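# Place the lid squarely onto the upright box

## Task

Seat the lid fully onto the box, not upside down and without crushing the lid or the box, and leave the box standing upright on the table.

## Robot and tools

Robot: two six-joint arms with parallel grippers, left_arm and right_arm, mounted across the table from each other. left_arm's base is at (-0.024, +0.464, +0.039) m in the scene frame, on the +y side; right_arm's is at (-0.019, -0.465, +0.039) m. The arm names do not match the left and right of any image. Scene frame: origin at the table centre, +z up, table surface at z = +0.020 m. Each arm reports its hand position (metres), quaternion (wxyz) and velocities in its own base frame, and its offsets use its own base axes. Fixed cameras are given in the scene frame. The gripper's fingers point along its +x axis and close along y. end_effector_position is the midpoint between the fingers, 3 to 4 cm short of the tips. Only the last 1.5 cm of each finger pad is flat.

Row layout (used by execute_actions and move): 14 numbers, each in [-1, 1]. The first seven are left_arm's dx, dy, dz, rx, ry, rz, opening; the last seven are right_arm's in the same order. Both arms are always included. dx..rz are offsets, not poses: they count from that arm's Hand target as it stood when the action or move began, along the arm's base axes, with rotation about the Hand target position. 1.0 equals 0.6 m or 180 degrees. rx, ry, rz form one rotation vector. A translation longer than 1.0 gets shortened. Sending the same offset twice moves twice. Six zeros re-command the current Hand target. Opening is absolute: +1 is 0.080 m wide, -1 closed; empty fingers touch near -0.78. A 0 there means half-closed, so always resend the gripper's present opening to leave it alone.

execute_actions(actions, cameras): actions is a list of up to 15 actions. Each action is a list of up to 15 rows, each row one 1/30 s step; a short action repeats its last row to fill 15 steps, which is 0.5 s. Every row in an action counts from the action's start pose, not the previous row. Images come back only for an empty list or when cameras names them ("all", or names cam_high, cam_low, cam_left_wrist, cam_right_wrist; an unknown name voids the call).

move(target, speed, blend, opening_speed, grip_force, blocking, cameras): straight-line paths for both grippers. target is one 14-number row or a list of up to 15 rows; every row counts from the same starting Hand targets. speed in m/s, 0.002 to 4.3, default 0.25 (turns up to twice that in rad/s); one number or one per target. blend in metres rounds corners between listed targets; 0 stops at each. opening_speed, 0.2 or more, ramps openings on the -1..1 scale per second. grip_force is newtons per finger pad, 8 to 34, one number or one per arm; it persists. blocking=false returns after about 0.5 s while the move continues. Paths avoid nothing, last 0.5 to 10 s, and fast moves lag and overshoot. Route around an arm's own base rather than past it. A changed opening on a later target is applied on arrival, pausing the arms. The result adds a move: line; done means within 8 mm and 2 degrees. Other endings: off_target, moving, held (a check withheld steps or the clearance check stopped it), blocked (gripper stopped far from its goal, usually by contact; it then holds and presses less), fault. limits=paced means the pose was clipped.

wait(seconds 0 to 10): lets time run with last commands held; returns early if a running move ends. stop(): brakes a running move. zoom_image(camera, region [x0,y0,x1,y1] in pixels, at most 504 by 504) magnifies the latest image. read_manual gives only licence text. finished_scene(scene) ends the scene irreversibly; make no further call in that reply.

Results: Hand target is the last commanded pose after clipping; the gripper often sits short of it, and the next command re-requests it, so send any leftover gap as an offset. The controller limits commanded orientation to 32 degrees from the measured one per step. grip_measured is the measured opening on the command scale (about 2 mm error; under a firm grip it reads up to 0.067 below the part width). To grasp, command about 0.08 below the reading at first contact for full force, less for a lighter hold. grip_effort_n is motor effort, negative closing, not pad force. Joint torques and External joint torques use Joint positions order; an outside push toward larger joint values lowers the external reading. Joint velocities may say within noise. Tool commands lists present commands. MOTOR HOT appears from 50 °C.

Avoid: fast or hard contact, squeezing the lid or box, letting a part drop or releasing it while it moves, anything leaving the table, the grippers or wrist cameras touching each other or gripping the other arm, and force on the wrist-camera cables. Contact torque at a joint's limit (waist 17.8, shoulder 22, elbow 22, wrist pitch 5.8, wrist yaw 5.78, wrist roll 5.42 N m, held weight included) stops the arm for 10 s. Big single-step jumps can trigger an over-speed fault. Stretched arms, held loads or pushing at unreachable poses heat motors; 95 °C halts the arm. Gravity and friction can leave the gripper low or tilted, so check the pose after moves. Loose objects may occasionally get nudged.

Each tool is called after "Call:" in YAML: its name, and indented under it one key for each argument.

## Session

Call:
execute_actions:
  actions: []

Scene clock: 0.00 s.
left_arm: end_effector_position=(+0.1955, +0.1471, +0.2562) grip_measured=+1.000 grip_effort_n=n/a end_effector_quat_wxyz=(+0.840, +0.016, +0.539, +0.062) | right_arm: end_effector_position=(+0.1652, -0.0696, +0.0840) grip_measured=+1.000 grip_effort_n=n/a end_effector_quat_wxyz=(+0.493, -0.419, +0.498, +0.578)
Joint positions: left_arm=[0.767 1.22 1.401 -1.354 0.199 0.66 0.08] | right_arm=[-0.454 1.429 0.916 -1.273 -0.065 -2.038 0.08]
Joint velocities: within noise
Joint torques (N m): no reading
External joint torques (N m): no reading
Motor temperatures (°C): left_arm=[34 29 30 38 35 38] | right_arm=[35 34 32 37 40 36]
Heat: left arm: hottest wrist pitch 38 °C (+0.0 °C/min); right arm: hottest wrist yaw 40 °C (+0.0 °C/min).
Hand target: left_arm +0.1957, +0.1472, +0.2571; +0.841, +0.017, +0.538, +0.063 | right_arm +0.1660, -0.0699, +0.0852; +0.494, -0.421, +0.497, +0.576
Tool commands: left_gripper/opening=+1.0 right_gripper/opening=+1.0

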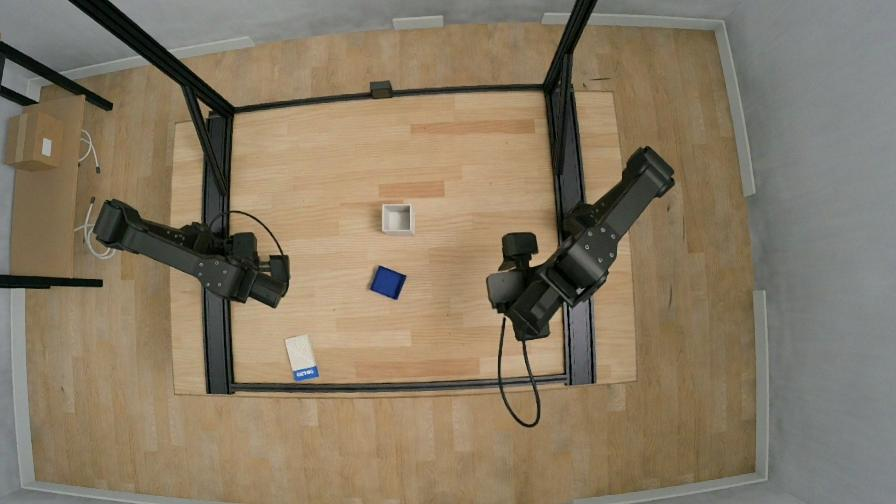

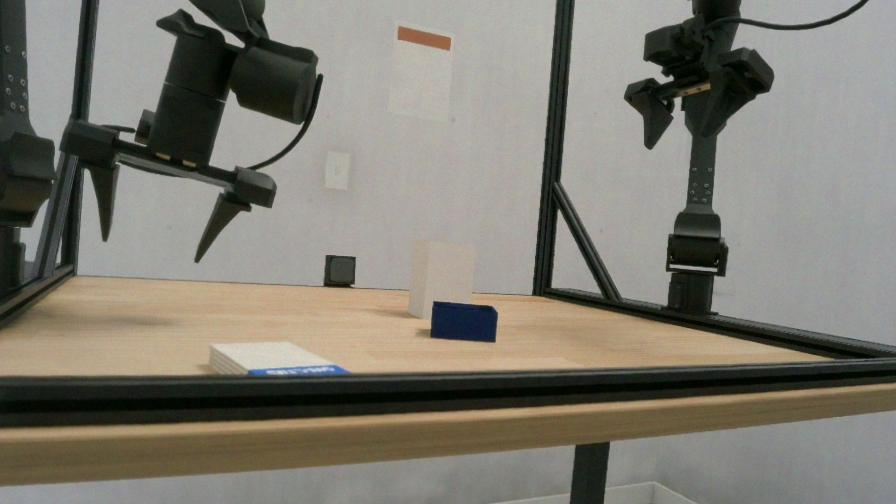

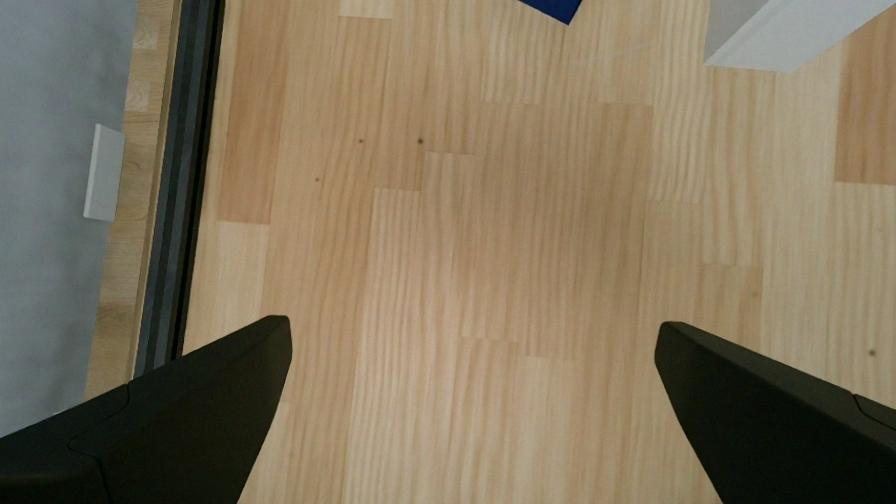

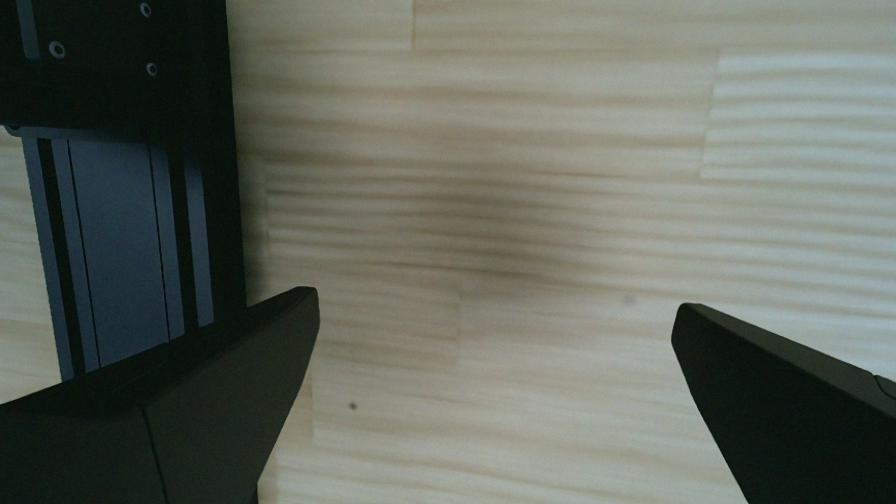

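Call:
zoom_image:
  camera: "cam_high"
  region: [340, 180, 480, 320]

Call:
zoom_image:
  camera: "cam_low"
  region: [370, 220, 530, 360]

Scaled by 3.600 from the camera's 896x504 image, which has a finer 1280x720 frame.

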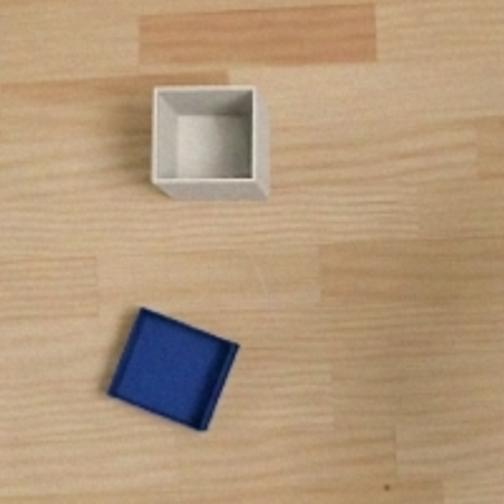

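Scaled by 3.150 from the camera's 896x504 image, which has a finer 1280x720 frame.

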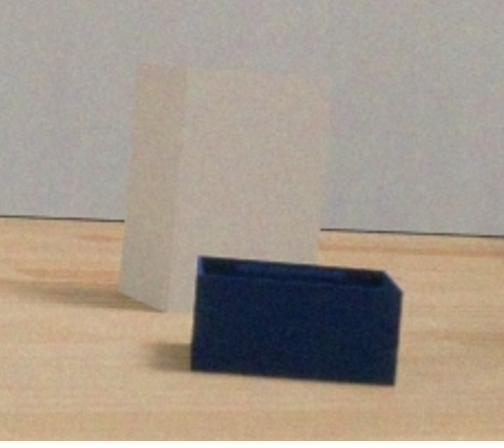

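Call:
move:
  target: [0.3238, -0.112, -0.0952, -0.0319, 0.0266, -0.0266, 1, 0, 0, 0, 0, 0, 0, 1]
  cameras: ["cam_left_wrist", "cam_high"]
  speed: 0.3

Scene clock: 242.57 s.
left_arm: end_effector_position=(+0.3872, +0.0786, +0.2004) grip_measured=+1.000 grip_effort_n=-2.6 end_effector_quat_wxyz=(+0.820, +0.000, +0.573, -0.003) | right_arm: end_effector_position=(+0.1652, -0.0696, +0.0840) grip_measured=+1.000 grip_effort_n=-1.6 end_effector_quat_wxyz=(+0.493, -0.419, +0.498, +0.578)
Joint positions: left_arm=[0.232 1.776 1.709 -1.164 0.084 0.222 0.08] | right_arm=[-0.454 1.429 0.916 -1.273 -0.065 -2.038 0.08]
Joint torques (N m): left_arm=[-0.01 -5.19 6.3 1 -0.12 -0.15] | right_arm=[0.04 -3.96 4.77 -0.22 -0.1 -0.04]
External joint torques (N m): left_arm=[0.01 2.61 0.09 0.11 -0.18 -0.16] | right_arm=[0.02 -0.23 0.03 -0.13 -0.02 -0.03]
Motor temperatures (°C): left_arm=[32 31 36 42 34 37] | right_arm=[34 36 37 36 38 35]
Heat: left arm: hottest wrist pitch 42 °C (+1.0 °C/min); right arm: hottest wrist yaw 38 °C (-1.0 °C/min).
Hand target: left_arm +0.3900, +0.0802, +0.2000; +0.819, +0.000, +0.573, +0.000 | right_arm +0.1660, -0.0699, +0.0852; +0.494, -0.421, +0.497, +0.576
Off the commanded pose: left_arm 0.003 m, 0 deg | right_arm 0.001 m, 0 deg.
move: done
camera_calibration:
cam_left_wrist: T_world_to_cam=[[0.0199616, -0.999261, 0.0328572, 0.0686292], [-0.999508, -0.0191497, 0.0248433, 0.413504], [-0.0241957, -0.0333369, -0.999151, 0.287263], [0, 0, 0, 1]] pos_world=[0.418881, 0.0860734, 0.274492]
Images, in order (width x height): cam_high 896x504, cam_left_wrist 896x504.

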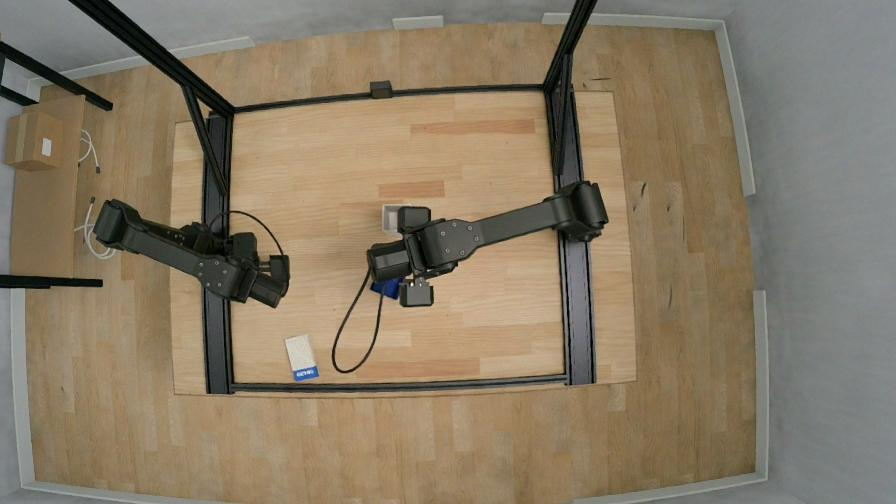

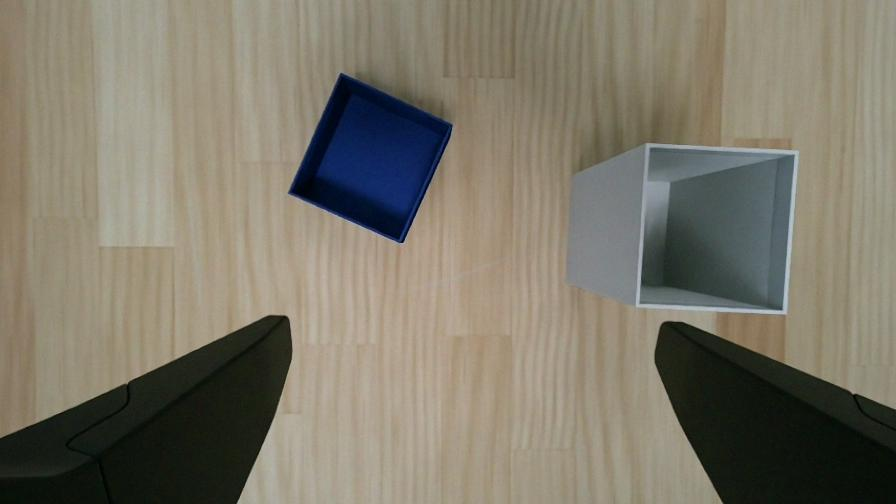

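Call:
zoom_image:
  camera: "cam_left_wrist"
  region: [270, 60, 470, 260]

Call:
zoom_image:
  camera: "cam_left_wrist"
  region: [560, 120, 820, 330]

Scaled by 2.520 from the camera's 896x504 image, which has a finer 1280x720 frame.

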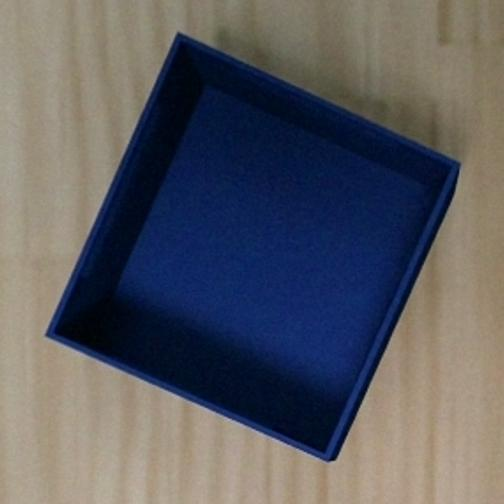

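Scaled by 1.938 from the camera's 896x504 image, which has a finer 1280x720 frame.

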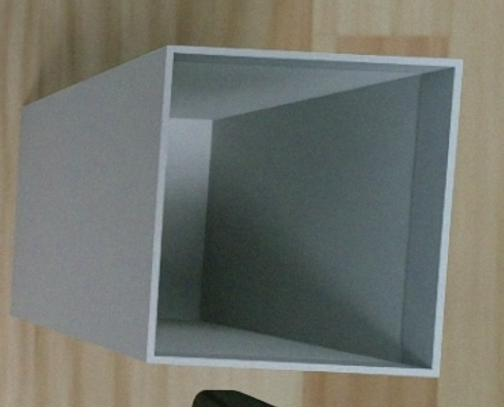

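Call:
move:
  target: [0.1370, 0.0630, -0.1667, 0.0220, 0.1106, -0.1245, 1, 0, 0, 0, 0, 0, 0, 1]
  cameras: ["cam_left_wrist"]
  speed: 0.3

Scene clock: 370.83 s.
left_arm: end_effector_position=(+0.4692, +0.1163, +0.1025) grip_measured=+1.000 grip_effort_n=-3.5 end_effector_quat_wxyz=(+0.719, +0.147, +0.667, -0.126) | right_arm: end_effector_position=(+0.1652, -0.0696, +0.0840) grip_measured=+1.000 grip_effort_n=-1.6 end_effector_quat_wxyz=(+0.493, -0.419, +0.498, +0.578)
Joint positions: left_arm=[0.245 2.414 2.337 -1.414 0.005 0.634 0.08] | right_arm=[-0.454 1.429 0.916 -1.273 -0.065 -2.038 0.08]
Joint torques (N m): left_arm=[0.1 -8.41 5.88 0.72 -0.18 0.2] | right_arm=[-0.09 -3.99 4.64 -0.25 -0.14 -0.02]
External joint torques (N m): left_arm=[0.08 3.07 0.15 0.27 -0.21 0.21] | right_arm=[-0.09 -0.26 -0.11 -0.17 -0.06 -0.01]
Motor temperatures (°C): left_arm=[32 37 39 41 34 36] | right_arm=[33 36 37 35 38 35]
Heat: left arm: hottest wrist pitch 41 °C (+0.0 °C/min); right arm: hottest wrist yaw 38 °C (+0.0 °C/min).
Hand target: left_arm +0.4721, +0.1180, +0.1000; +0.692, +0.139, +0.694, -0.139 | right_arm +0.1660, -0.0699, +0.0852; +0.494, -0.421, +0.497, +0.576
Off the commanded pose: left_arm 0.004 m, 5 deg | right_arm 0.001 m, 0 deg.
joint sent to its limit (left arm) — joint 3 (elbow), upper limit, where the elbow is as straight as it goes. The joint targets are off in orientation, not in position.
move: off_target (left_arm)
camera_calibration:
cam_left_wrist: T_world_to_cam=[[-0.348694, -0.936974, -0.0221608, 0.279288], [-0.895798, 0.326231, 0.301859, 0.381293], [-0.275605, 0.125108, -0.953095, 0.287517], [0, 0, 0, 1]] pos_world=[0.518188, 0.101326, 0.165123]
Images, in order (width x height): cam_left_wrist 896x504.

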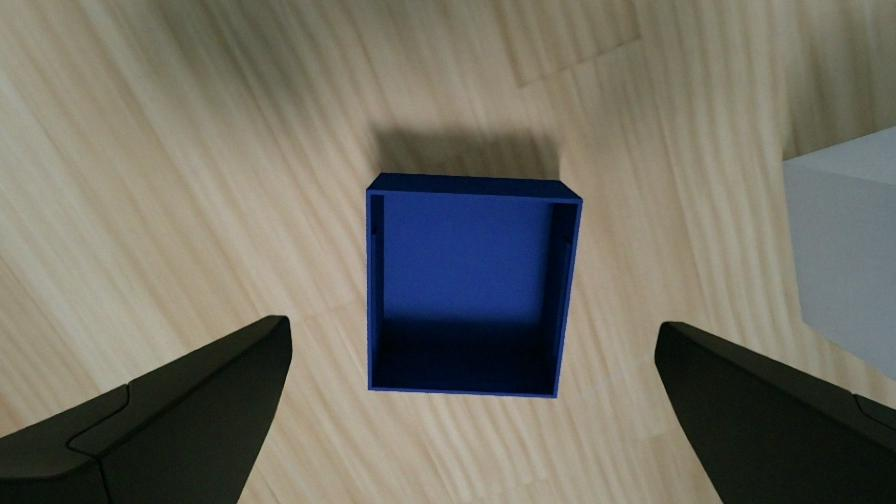

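Call:
zoom_image:
  camera: "cam_left_wrist"
  region: [350, 160, 600, 410]

Scaled by 2.016 from the camera's 896x504 image, which has a finer 1280x720 frame.

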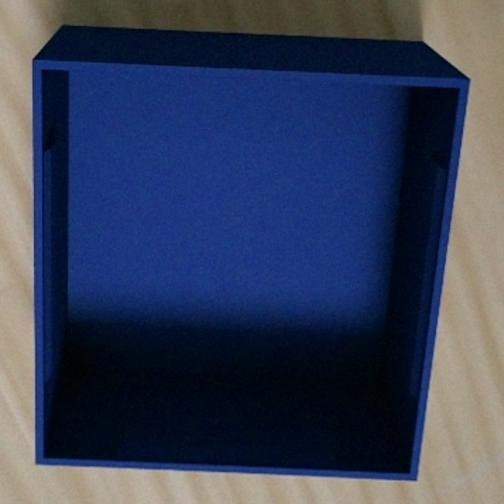

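Call:
move:
  target: [-0.0015, -0.0018, -0.1, 0, 0, -0.0017, 1, 0, 0, 0, 0, 0, 0, 1]
  cameras: ["cam_left_wrist", "cam_low"]
  speed: 0.15
  grip_force: 12

Scene clock: 477.87 s.
left_arm: end_effector_position=(+0.4721, +0.1171, +0.0467) grip_measured=+1.000 grip_effort_n=-2.6 end_effector_quat_wxyz=(+0.698, +0.138, +0.689, -0.138) | right_arm: end_effector_position=(+0.1652, -0.0696, +0.0840) grip_measured=+1.000 grip_effort_n=-1.6 end_effector_quat_wxyz=(+0.493, -0.419, +0.498, +0.578)
Joint positions: left_arm=[0.245 2.502 2.276 -1.334 0.005 0.638 0.08] | right_arm=[-0.454 1.429 0.916 -1.273 -0.065 -2.038 0.08]
Joint torques (N m): left_arm=[-0.19 -8.71 4.4 0.56 -0.15 0.17] | right_arm=[0.03 -3.89 4.9 -0.24 -0.1 0]
External joint torques (N m): left_arm=[-0.22 3.15 -1.29 0.23 -0.17 0.17] | right_arm=[0.04 -0.16 0.15 -0.15 -0.02 0.01]
Motor temperatures (°C): left_arm=[31 44 38 40 33 36] | right_arm=[33 35 37 35 37 35]
Heat: left arm: hottest shoulder 44 °C (+4.0 °C/min); right arm: hottest elbow 37 °C (+0.0 °C/min).
Hand target: left_arm +0.4712, +0.1169, +0.0400; +0.692, +0.141, +0.694, -0.140 | right_arm +0.1660, -0.0699, +0.0852; +0.494, -0.421, +0.497, +0.576
Off the commanded pose: left_arm 0.007 m, 1 deg | right_arm 0.001 m, 0 deg.
grip_force (N): 12, 12
move: done
camera_calibration:
cam_left_wrist: T_world_to_cam=[[-0.352442, -0.935692, 0.0162774, 0.279576], [-0.872614, 0.334868, 0.35554, 0.386115], [-0.338127, 0.111103, -0.934519, 0.265174], [0, 0, 0, 1]] pos_world=[0.525126, 0.102838, 0.10598]
Images, in order (width x height): cam_low 896x504, cam_left_wrist 896x504.

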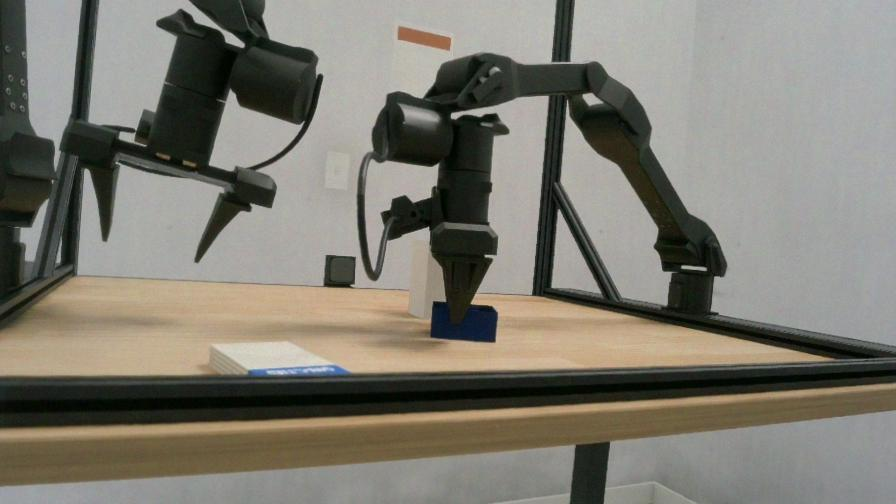

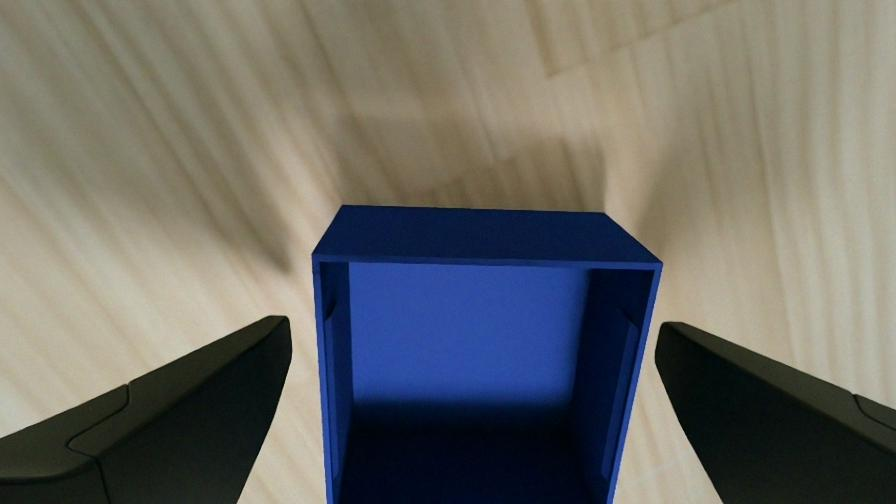

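Call:
move:
  target: [0, 0, 0, 0, 0, 0, 0.3, 0, 0, 0, 0, 0, 0, 1]
  cameras: ["cam_left_wrist"]
  opening_speed: 1.0

Scene clock: 492.40 s.
left_arm: end_effector_position=(+0.4721, +0.1171, +0.0467) grip_measured=+0.608 grip_effort_n=-40.2 end_effector_quat_wxyz=(+0.698, +0.138, +0.689, -0.138) | right_arm: end_effector_position=(+0.1652, -0.0696, +0.0840) grip_measured=+1.000 grip_effort_n=-1.6 end_effector_quat_wxyz=(+0.493, -0.419, +0.498, +0.578)
Joint positions: left_arm=[0.245 2.502 2.276 -1.334 0.005 0.638 0.062] | right_arm=[-0.454 1.429 0.916 -1.273 -0.065 -2.038 0.08]
Joint torques (N m): left_arm=[-0.18 -8.7 4.28 0.55 -0.16 0.19] | right_arm=[0.02 -4.1 5.11 -0.27 -0.15 -0.01]
External joint torques (N m): left_arm=[-0.22 3 -1.33 0.22 -0.18 0.19] | right_arm=[0 -0.39 0.39 -0.17 -0.06 -0.01]
Heat: left arm: hottest shoulder 47 °C (+6.1 °C/min); right arm: hottest elbow 37 °C (+0.0 °C/min).
Hand target: left_arm +0.4712, +0.1169, +0.0400; +0.692, +0.140, +0.694, -0.140 | right_arm +0.1660, -0.0699, +0.0852; +0.494, -0.421, +0.497, +0.576
Off the commanded pose: left_arm 0.007 m, 1 deg | right_arm 0.001 m, 0 deg.
grip_force (N): 12, 12
move: done
camera_calibration:
cam_left_wrist: T_world_to_cam=[[-0.352442, -0.935692, 0.0162774, 0.279576], [-0.872614, 0.334868, 0.35554, 0.386115], [-0.338127, 0.111103, -0.934519, 0.265174], [0, 0, 0, 1]] pos_world=[0.525126, 0.102838, 0.10598]
Images, in order (width x height): cam_left_wrist 896x504.

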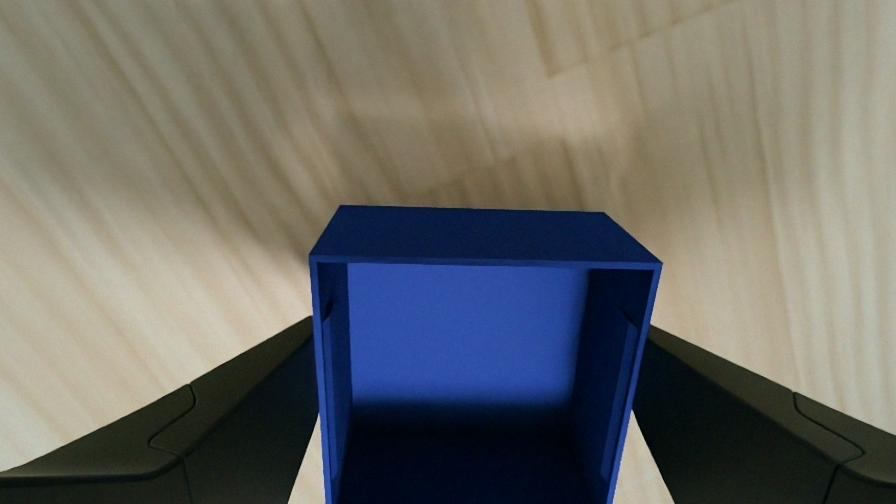

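Call:
move:
  target:
    - [-0.0687, 0, 0.1167, 0, 0, 0, 0.3, 0, 0, 0, 0, 0, 0, 1]
    - [-0.152, 0.0052, 0.1667, -0.0996, -0.4937, 0.0996, 0.3, 0, 0, 0, 0, 0, 0, 1]
  cameras: ["cam_left_wrist", "cam_low"]
  speed: [0.15, 0.3]
  blend: [0.03, 0]

Scene clock: 539.43 s.
left_arm: end_effector_position=(+0.3811, +0.1198, +0.1448) grip_measured=+0.608 grip_effort_n=-40.7 end_effector_quat_wxyz=(+1.000, +0.005, -0.005, -0.003) | right_arm: end_effector_position=(+0.1652, -0.0696, +0.0840) grip_measured=+1.000 grip_effort_n=-1.6 end_effector_quat_wxyz=(+0.493, -0.419, +0.498, +0.578)
Joint positions: left_arm=[0.482 1.76 0.458 1.314 0.487 0.005 0.062] | right_arm=[-0.454 1.429 0.916 -1.273 -0.065 -2.038 0.08]
Joint torques (N m): left_arm=[0.01 -3.61 2.66 2.35 -0.18 -0.16] | right_arm=[-0.27 -3.86 4.88 -0.22 -0.11 -0.02]
External joint torques (N m): left_arm=[0.01 2.04 -1.52 0.78 -0.18 -0.16] | right_arm=[-0.24 -0.14 0.15 -0.13 -0.05 -0.01]
Motor temperatures (°C): left_arm=[31 51 38 40 33 35] | right_arm=[32 35 38 35 37 35]
Heat: left arm: hottest shoulder 51 °C (+7.1 °C/min); right arm: hottest elbow 38 °C (+1.0 °C/min). Fold the left arm in close to its base, or ease its load, before you think long.
Hand target: left_arm +0.3801, +0.1200, +0.1400; +1.000, +0.001, +0.000, +0.000 | right_arm +0.1660, -0.0699, +0.0852; +0.494, -0.421, +0.497, +0.576
Off the commanded pose: left_arm 0.005 m, 1 deg | right_arm 0.001 m, 0 deg.
MOTOR HOT: joint 2 (shoulder) of the left arm reports 51 °C; the controller stops that arm at 95 °C. To cool a motor, set the load down, stop pushing, or move to a pose that needs little force.
grip_force (N): 12, 12
move: done
camera_calibration:
cam_left_wrist: T_world_to_cam=[[-0.0246611, -0.999429, 0.0230871, 0.130135], [-0.356981, -0.0127677, -0.934025, 0.302787], [0.933786, -0.0312757, -0.356462, -0.225543], [0, 0, 0, 1]] pos_world=[0.321908, 0.126873, 0.199408]
Images, in order (width x height): cam_low 896x504, cam_left_wrist 896x504.

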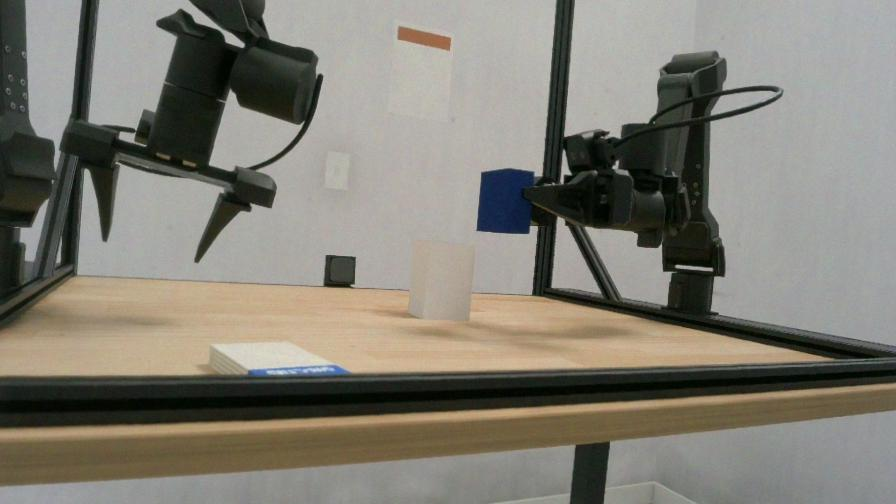

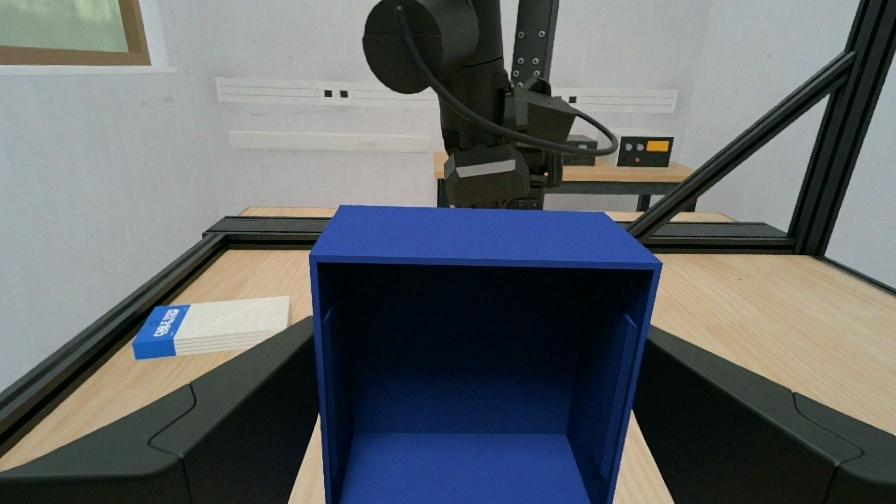

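Call:
move:
  target: [0, 0, -0.14, 0, 0, 0, 0.3, 0, 0, 0, 0, 0, 0, 1]
  cameras: ["cam_low"]
  speed: 0.2

Call:
zoom_image:
  camera: "cam_low"
  region: [400, 200, 620, 340]

Scene clock: 548.13 s.
left_arm: end_effector_position=(+0.3789, +0.1189, +0.0573) grip_measured=+0.608 grip_effort_n=-40.7 end_effector_quat_wxyz=(+0.999, -0.003, +0.048, -0.005) | right_arm: end_effector_position=(+0.1652, -0.0696, +0.0840) grip_measured=+1.000 grip_effort_n=-1.6 end_effector_quat_wxyz=(+0.493, -0.419, +0.498, +0.578)
Joint positions: left_arm=[0.485 2.118 0.443 1.566 0.493 0.045 0.062] | right_arm=[-0.454 1.429 0.916 -1.273 -0.065 -2.038 0.08]
Joint torques (N m): left_arm=[0.29 -4.11 2.7 2.38 0.21 0.25] | right_arm=[0.1 -4.15 4.9 -0.26 -0.11 -0.04]
External joint torques (N m): left_arm=[0.33 2.26 0.31 0.77 0.16 0.24] | right_arm=[0.1 -0.46 0.15 -0.19 -0.03 -0.04]
Heat: left arm: hottest shoulder 49 °C (+3.0 °C/min); right arm: hottest elbow 38 °C (+1.0 °C/min). Fold the left arm in close to its base, or ease its load, before you think long.
Hand target: left_arm +0.3800, +0.1200, +0.0560; +1.000, +0.001, +0.000, +0.000 | right_arm +0.1660, -0.0699, +0.0852; +0.494, -0.421, +0.497, +0.576
Off the commanded pose: left_arm 0.002 m, 6 deg | right_arm 0.001 m, 0 deg.
MOTOR HOT: still on. Joint 2 (shoulder) of the left arm reports 49 °C.
joint sent to its limit (left arm) — joint 4 (wrist pitch), upper limit. The joint targets are off in orientation, not in position.
grip_force (N): 12, 12
move: off_target (left_arm)
Images, in order (width x height): cam_low 896x504.

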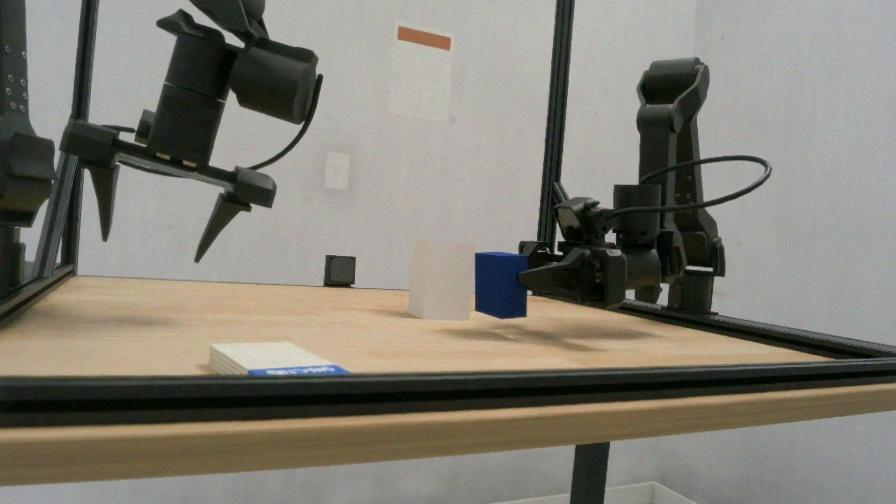

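Scaled by 2.291 from the camera's 896x504 image, which has a finer 1280x720 frame.

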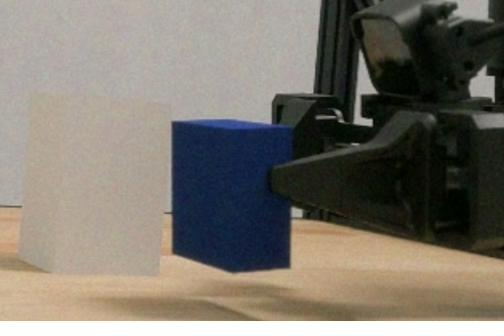

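Call:
move:
  target: [0, 0, -0.0117, 0, 0.0389, 0, 0.3, 0, 0, 0, 0, 0, 0, 1]
  cameras: ["cam_low"]
  speed: 0.05

Call:
zoom_image:
  camera: "cam_low"
  region: [400, 200, 620, 340]

Scene clock: 592.70 s.
left_arm: end_effector_position=(+0.3784, +0.1194, +0.0510) grip_measured=+0.608 grip_effort_n=-40.2 end_effector_quat_wxyz=(+0.998, -0.002, +0.060, -0.001) | right_arm: end_effector_position=(+0.1652, -0.0696, +0.0840) grip_measured=+1.000 grip_effort_n=-1.6 end_effector_quat_wxyz=(+0.493, -0.419, +0.498, +0.578)
Joint positions: left_arm=[0.482 2.124 0.443 1.546 0.482 0.058 0.062] | right_arm=[-0.454 1.429 0.916 -1.273 -0.065 -2.038 0.08]
Joint torques (N m): left_arm=[-0.31 -4.06 2.53 2.09 -0.12 0.21] | right_arm=[0.12 -4.01 4.64 -0.24 -0.13 -0.02]
External joint torques (N m): left_arm=[-0.32 2.35 0.14 0.46 -0.16 0.2] | right_arm=[0.1 -0.29 -0.11 -0.17 -0.04 -0.01]
Motor temperatures (°C): left_arm=[31 42 36 46 33 35] | right_arm=[32 35 38 35 37 35]
Heat: left arm: hottest wrist pitch 46 °C (+7.0 °C/min); right arm: hottest elbow 38 °C (+0.0 °C/min).
Hand target: left_arm +0.3800, +0.1199, +0.0489; +0.998, +0.001, +0.061, +0.000 | right_arm +0.1660, -0.0699, +0.0852; +0.494, -0.421, +0.497, +0.576
Off the commanded pose: left_arm 0.003 m, 0 deg | right_arm 0.001 m, 0 deg.
MOTOR HOT: cleared for the motors of the left arm.
grip_force (N): 12, 12
move: done
Images, in order (width x height): cam_low 896x504.

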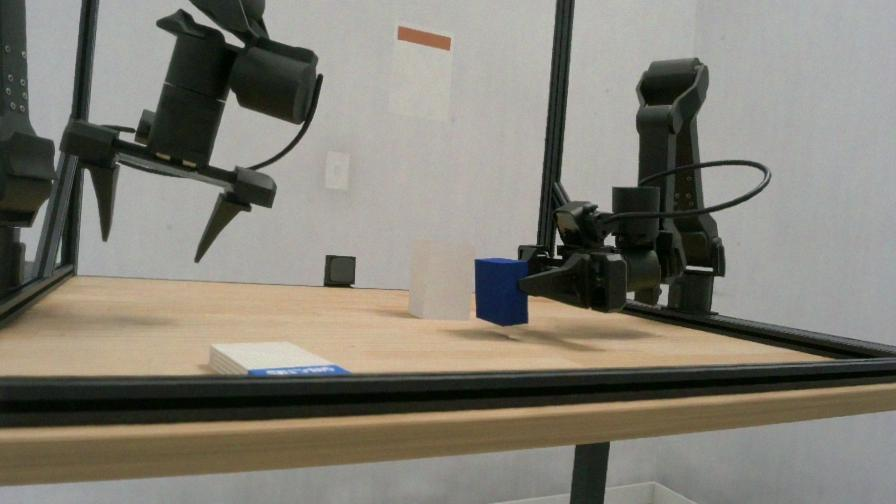

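Scaled by 2.291 from the camera's 896x504 image, which has a finer 1280x720 frame.

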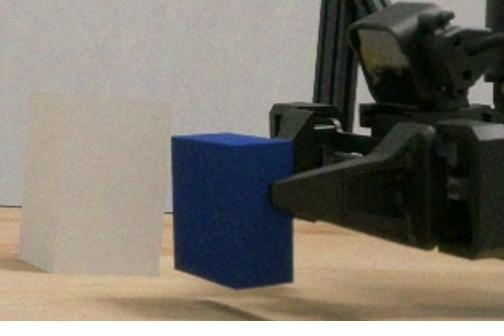

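Call:
move:
  target: [0, 0, -0.01, 0, 0, 0, 0.3, 0, 0, 0, 0, 0, 0, 1]
  cameras: ["cam_low"]
  speed: 0.05

Call:
zoom_image:
  camera: "cam_low"
  region: [400, 200, 620, 340]

Scene clock: 603.50 s.
left_arm: end_effector_position=(+0.3782, +0.1194, +0.0442) grip_measured=+0.608 grip_effort_n=-40.7 end_effector_quat_wxyz=(+0.998, -0.003, +0.063, -0.001) | right_arm: end_effector_position=(+0.1652, -0.0696, +0.0840) grip_measured=+1.000 grip_effort_n=-1.6 end_effector_quat_wxyz=(+0.493, -0.419, +0.498, +0.578)
Joint positions: left_arm=[0.482 2.155 0.446 1.565 0.481 0.06 0.062] | right_arm=[-0.454 1.429 0.916 -1.273 -0.065 -2.038 0.08]
Joint torques (N m): left_arm=[-0.3 -4.09 2.52 2.42 -0.13 0.22] | right_arm=[0.05 -4.27 4.92 -0.21 -0.09 -0.01]
External joint torques (N m): left_arm=[-0.29 2.35 0.31 0.81 -0.17 0.22] | right_arm=[0.05 -0.55 0.23 -0.1 -0.01 0]
Heat: left arm: hottest wrist pitch 46 °C (+5.0 °C/min); right arm: hottest elbow 38 °C (+0.0 °C/min).
Hand target: left_arm +0.3801, +0.1200, +0.0430; +0.998, +0.001, +0.061, +0.000 | right_arm +0.1660, -0.0699, +0.0852; +0.494, -0.421, +0.497, +0.576
Off the commanded pose: left_arm 0.002 m, 1 deg | right_arm 0.001 m, 0 deg.
joint sent to its limit (left arm) — joint 4 (wrist pitch), upper limit. The joint targets still meet the commanded pose.
grip_force (N): 12, 12
move: done
Images, in order (width x height): cam_low 896x504.

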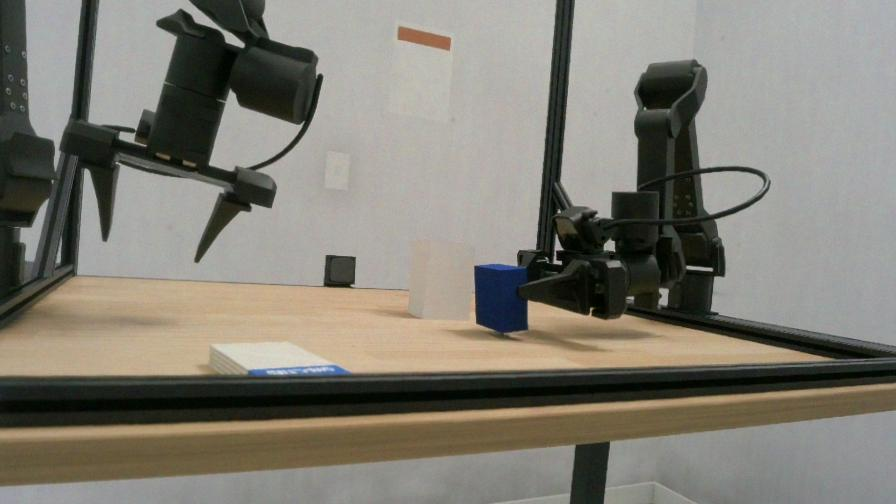

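Scaled by 2.291 from the camera's 896x504 image, which has a finer 1280x720 frame.

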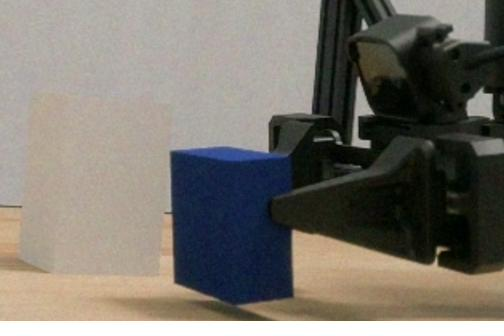

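Call:
move:
  target: [0, 0, -0.0083, 0, 0.005, 0, 0.3, 0, 0, 0, 0, 0, 0, 1]
  cameras: ["cam_low"]
  speed: 0.05

Call:
zoom_image:
  camera: "cam_low"
  region: [440, 240, 560, 350]

Scene clock: 617.87 s.
left_arm: end_effector_position=(+0.3782, +0.1194, +0.0400) grip_measured=+0.608 grip_effort_n=-40.7 end_effector_quat_wxyz=(+0.998, -0.002, +0.068, -0.001) | right_arm: end_effector_position=(+0.1652, -0.0696, +0.0840) grip_measured=+1.000 grip_effort_n=-1.6 end_effector_quat_wxyz=(+0.493, -0.419, +0.498, +0.578)
Joint positions: left_arm=[0.482 2.167 0.449 1.565 0.48 0.066 0.062] | right_arm=[-0.454 1.429 0.916 -1.273 -0.065 -2.038 0.08]
Joint torques (N m): left_arm=[-0.24 -4.12 2.37 2.08 -0.13 0.2] | right_arm=[-0.06 -4.23 4.79 -0.22 -0.12 -0.04]
External joint torques (N m): left_arm=[-0.27 2.35 0.19 0.46 -0.18 0.19] | right_arm=[-0.06 -0.47 0.01 -0.14 -0.04 -0.03]
Heat: left arm: hottest wrist pitch 47 °C (+4.0 °C/min); right arm: hottest elbow 38 °C (+0.0 °C/min).
Hand target: left_arm +0.3800, +0.1200, +0.0380; +0.998, +0.001, +0.069, +0.000 | right_arm +0.1660, -0.0699, +0.0852; +0.494, -0.421, +0.497, +0.576
Off the commanded pose: left_arm 0.003 m, 0 deg | right_arm 0.001 m, 0 deg.
grip_force (N): 12, 12
move: done
Images, in order (width x height): cam_low 896x504.

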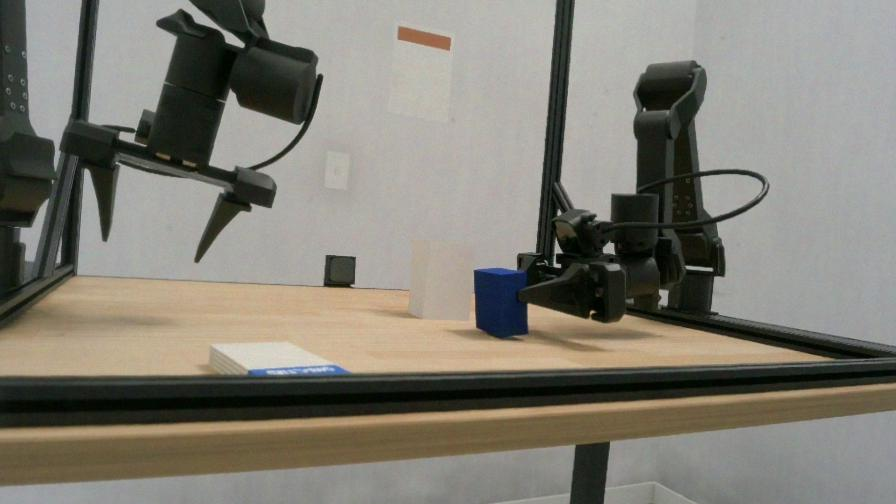

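Scaled by 4.200 from the camera's 896x504 image, which has a finer 1280x720 frame.

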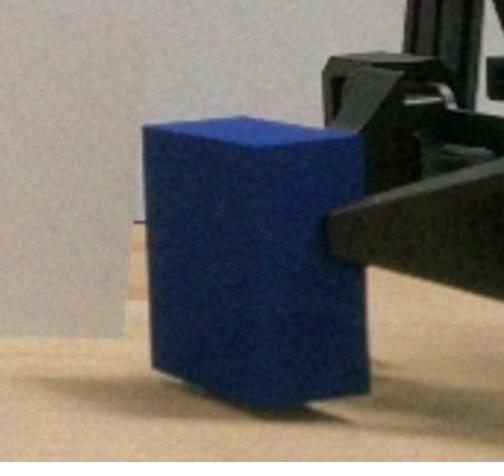

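Call:
move:
  target: [0, 0, -0.0075, 0, 0, 0, 0.3, 0, 0, 0, 0, 0, 0, 1]
  cameras: ["cam_low"]
  speed: 0.05

Call:
zoom_image:
  camera: "cam_low"
  region: [440, 240, 560, 350]

Scene clock: 629.20 s.
left_arm: end_effector_position=(+0.3788, +0.1197, +0.0366) grip_measured=+0.608 grip_effort_n=-40.2 end_effector_quat_wxyz=(+0.998, -0.002, +0.070, -0.001) | right_arm: end_effector_position=(+0.1652, -0.0696, +0.0840) grip_measured=+1.000 grip_effort_n=-1.6 end_effector_quat_wxyz=(+0.493, -0.419, +0.498, +0.578)
Joint positions: left_arm=[0.482 2.182 0.454 1.568 0.48 0.07 0.062] | right_arm=[-0.454 1.429 0.916 -1.273 -0.065 -2.038 0.08]
Joint torques (N m): left_arm=[-0.22 -3.92 2.37 2.18 -0.08 0.23] | right_arm=[-0.03 -4.01 4.83 -0.25 -0.1 -0.01]
External joint torques (N m): left_arm=[-0.23 2.59 0.24 0.56 -0.13 0.22] | right_arm=[-0.03 -0.31 0.1 -0.16 -0.03 0]
Heat: left arm: hottest wrist pitch 47 °C (+3.0 °C/min); right arm: hottest elbow 38 °C (+0.0 °C/min).
Hand target: left_arm +0.3800, +0.1200, +0.0335; +0.998, +0.001, +0.069, +0.000 | right_arm +0.1660, -0.0699, +0.0852; +0.494, -0.421, +0.497, +0.576
Off the commanded pose: left_arm 0.003 m, 0 deg | right_arm 0.001 m, 0 deg.
joint sent to its limit (left arm) — joint 4 (wrist pitch), upper limit. The joint targets still meet the commanded pose.
grip_force (N): 12, 12
move: done
Images, in order (width x height): cam_low 896x504.

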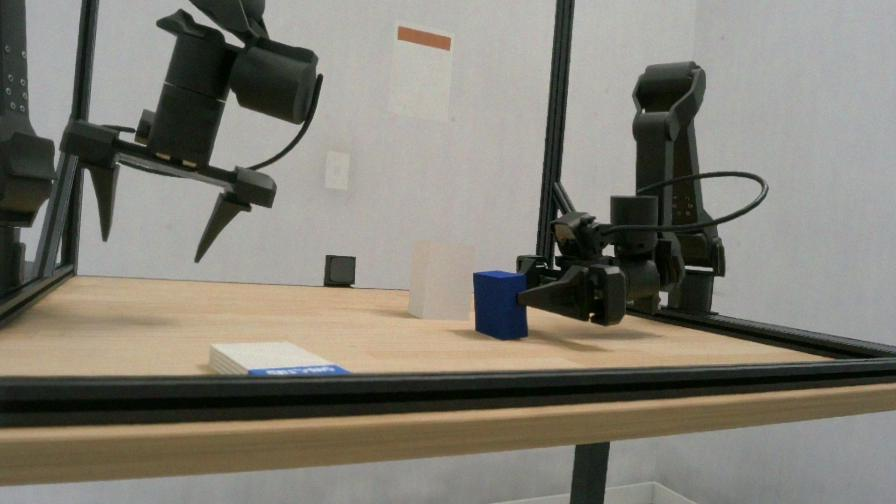

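Scaled by 4.200 from the camera's 896x504 image, which has a finer 1280x720 frame.

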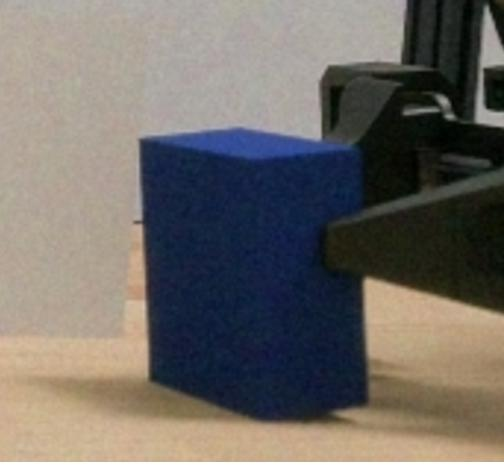

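Call:
move:
  target: [0, 0, -0.0075, 0, 0, 0, 0.3, 0, 0, 0, 0, 0, 0, 1]
  cameras: ["cam_low"]
  speed: 0.05

Call:
zoom_image:
  camera: "cam_low"
  region: [440, 240, 560, 350]

Scene clock: 642.13 s.
left_arm: end_effector_position=(+0.3798, +0.1202, +0.0357) grip_measured=+0.608 grip_effort_n=-40.7 end_effector_quat_wxyz=(+0.998, +0.000, +0.070, -0.002) | right_arm: end_effector_position=(+0.1652, -0.0696, +0.0840) grip_measured=+1.000 grip_effort_n=-1.6 end_effector_quat_wxyz=(+0.493, -0.419, +0.498, +0.578)
Joint positions: left_arm=[0.482 2.189 0.459 1.572 0.48 0.073 0.062] | right_arm=[-0.454 1.429 0.916 -1.273 -0.065 -2.038 0.08]
Joint torques (N m): left_arm=[-0.19 -3.4 2.09 1.89 -0.03 0.3] | right_arm=[-0.14 -4.09 4.71 -0.25 -0.1 0.01]
External joint torques (N m): left_arm=[-0.18 3.15 -0.04 0.27 -0.08 0.3] | right_arm=[-0.13 -0.37 -0.06 -0.18 -0.02 0.01]
Heat: left arm: hottest wrist pitch 47 °C (+2.0 °C/min); right arm: hottest elbow 38 °C (+0.0 °C/min).
Hand target: left_arm +0.3800, +0.1200, +0.0291; +0.998, +0.001, +0.069, +0.000 | right_arm +0.1660, -0.0699, +0.0852; +0.494, -0.421, +0.497, +0.576
Off the commanded pose: left_arm 0.007 m, 0 deg | right_arm 0.001 m, 0 deg.
joint read past its limit (left arm) — joint 4 (wrist pitch), upper limit.
joint sent to its limit (left arm) — joint 4 (wrist pitch), upper limit. The joint targets still meet the commanded pose.
grip_force (N): 12, 12
move: done
Images, in order (width x height): cam_low 896x504.

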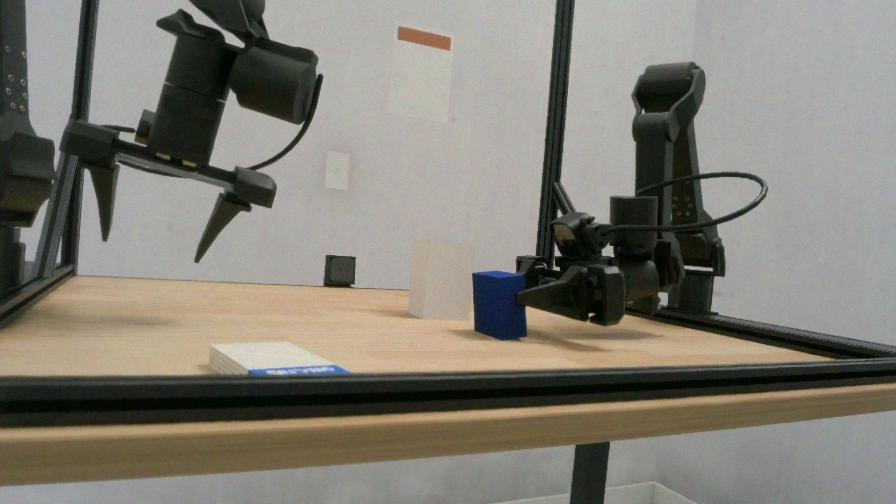

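Scaled by 4.200 from the camera's 896x504 image, which has a finer 1280x720 frame.

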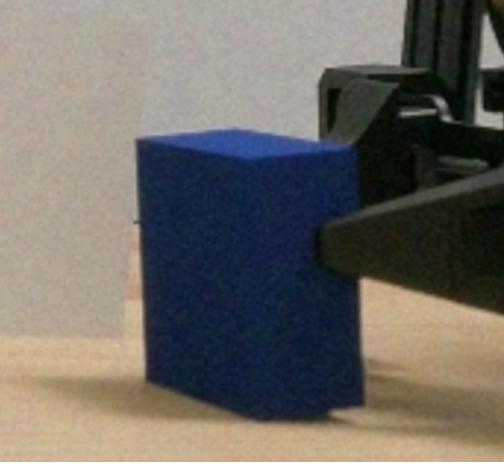

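Call:
move:
  target: [0, 0, 0.008, 0, 0, 0, 1, 0, 0, 0, 0, 0, 0, 1]
  cameras: ["cam_low", "cam_left_wrist"]
  speed: 0.05
  opening_speed: 0.6

Scene clock: 672.40 s.
left_arm: end_effector_position=(+0.3797, +0.1201, +0.0347) grip_measured=+0.995 grip_effort_n=14.7 end_effector_quat_wxyz=(+0.997, -0.001, +0.072, -0.002) | right_arm: end_effector_position=(+0.1652, -0.0696, +0.0840) grip_measured=+1.000 grip_effort_n=-1.6 end_effector_quat_wxyz=(+0.493, -0.419, +0.498, +0.578)
Joint positions: left_arm=[0.481 2.189 0.459 1.568 0.479 0.073 0.08] | right_arm=[-0.454 1.429 0.916 -1.273 -0.065 -2.038 0.08]
Joint torques (N m): left_arm=[-0.28 -4.85 1.72 2.25 -0.08 0.11] | right_arm=[0.07 -4.13 4.77 -0.24 -0.14 0.03]
External joint torques (N m): left_arm=[-0.29 1.73 -0.41 0.62 -0.13 0.1] | right_arm=[0.07 -0.41 0.02 -0.15 -0.06 0.04]
Heat: left arm: hottest wrist pitch 48 °C (+1.0 °C/min); right arm: hottest elbow 38 °C (+0.0 °C/min).
Hand target: left_arm +0.3800, +0.1199, +0.0339; +0.998, +0.001, +0.069, +0.000 | right_arm +0.1660, -0.0699, +0.0852; +0.494, -0.421, +0.497, +0.576
Off the commanded pose: left_arm 0.001 m, 0 deg | right_arm 0.001 m, 0 deg.
joint sent to its limit (left arm) — joint 4 (wrist pitch), upper limit. The joint targets still meet the commanded pose.
grip_force (N): 12, 12
move: done
camera_calibration:
cam_left_wrist: T_world_to_cam=[[-0.0169186, -0.999138, 0.0379189, 0.12943], [-0.495825, -0.024549, -0.868076, 0.251315], [0.868258, -0.0334878, -0.494982, -0.233387], [0, 0, 0, 1]] pos_world=[0.329438, 0.127673, 0.0977305]
Images, in order (width x height): cam_low 896x504, cam_left_wrist 896x504.

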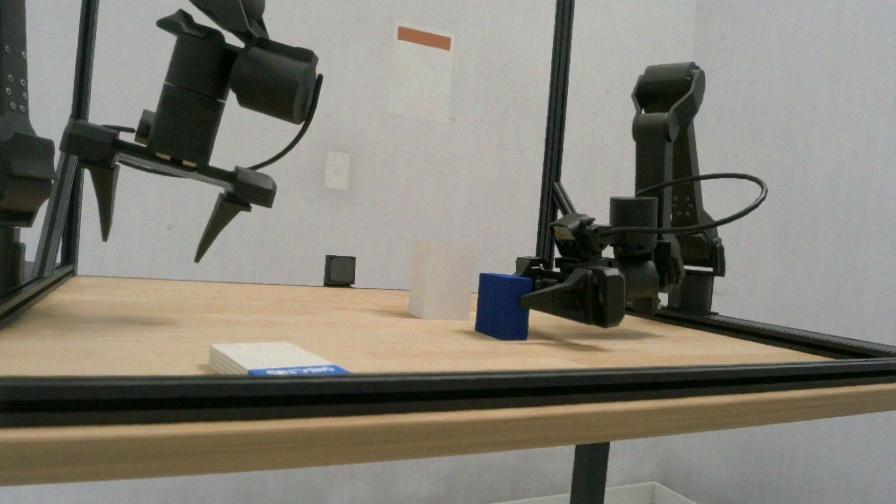

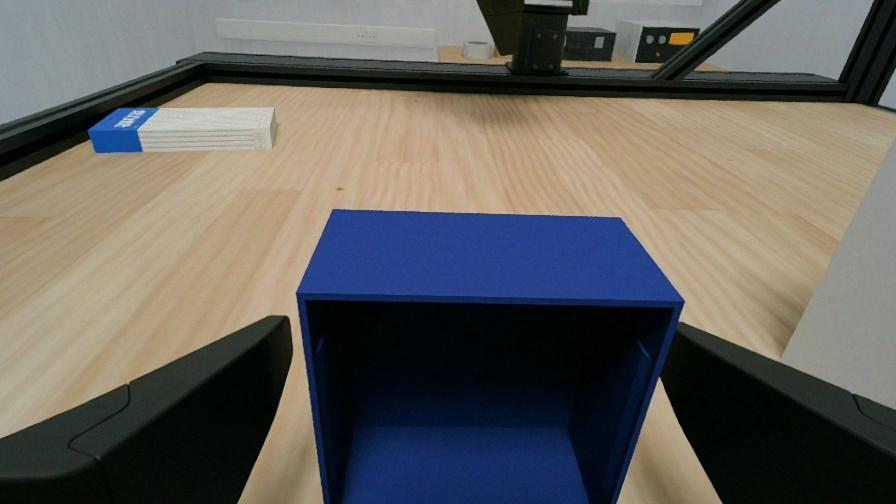

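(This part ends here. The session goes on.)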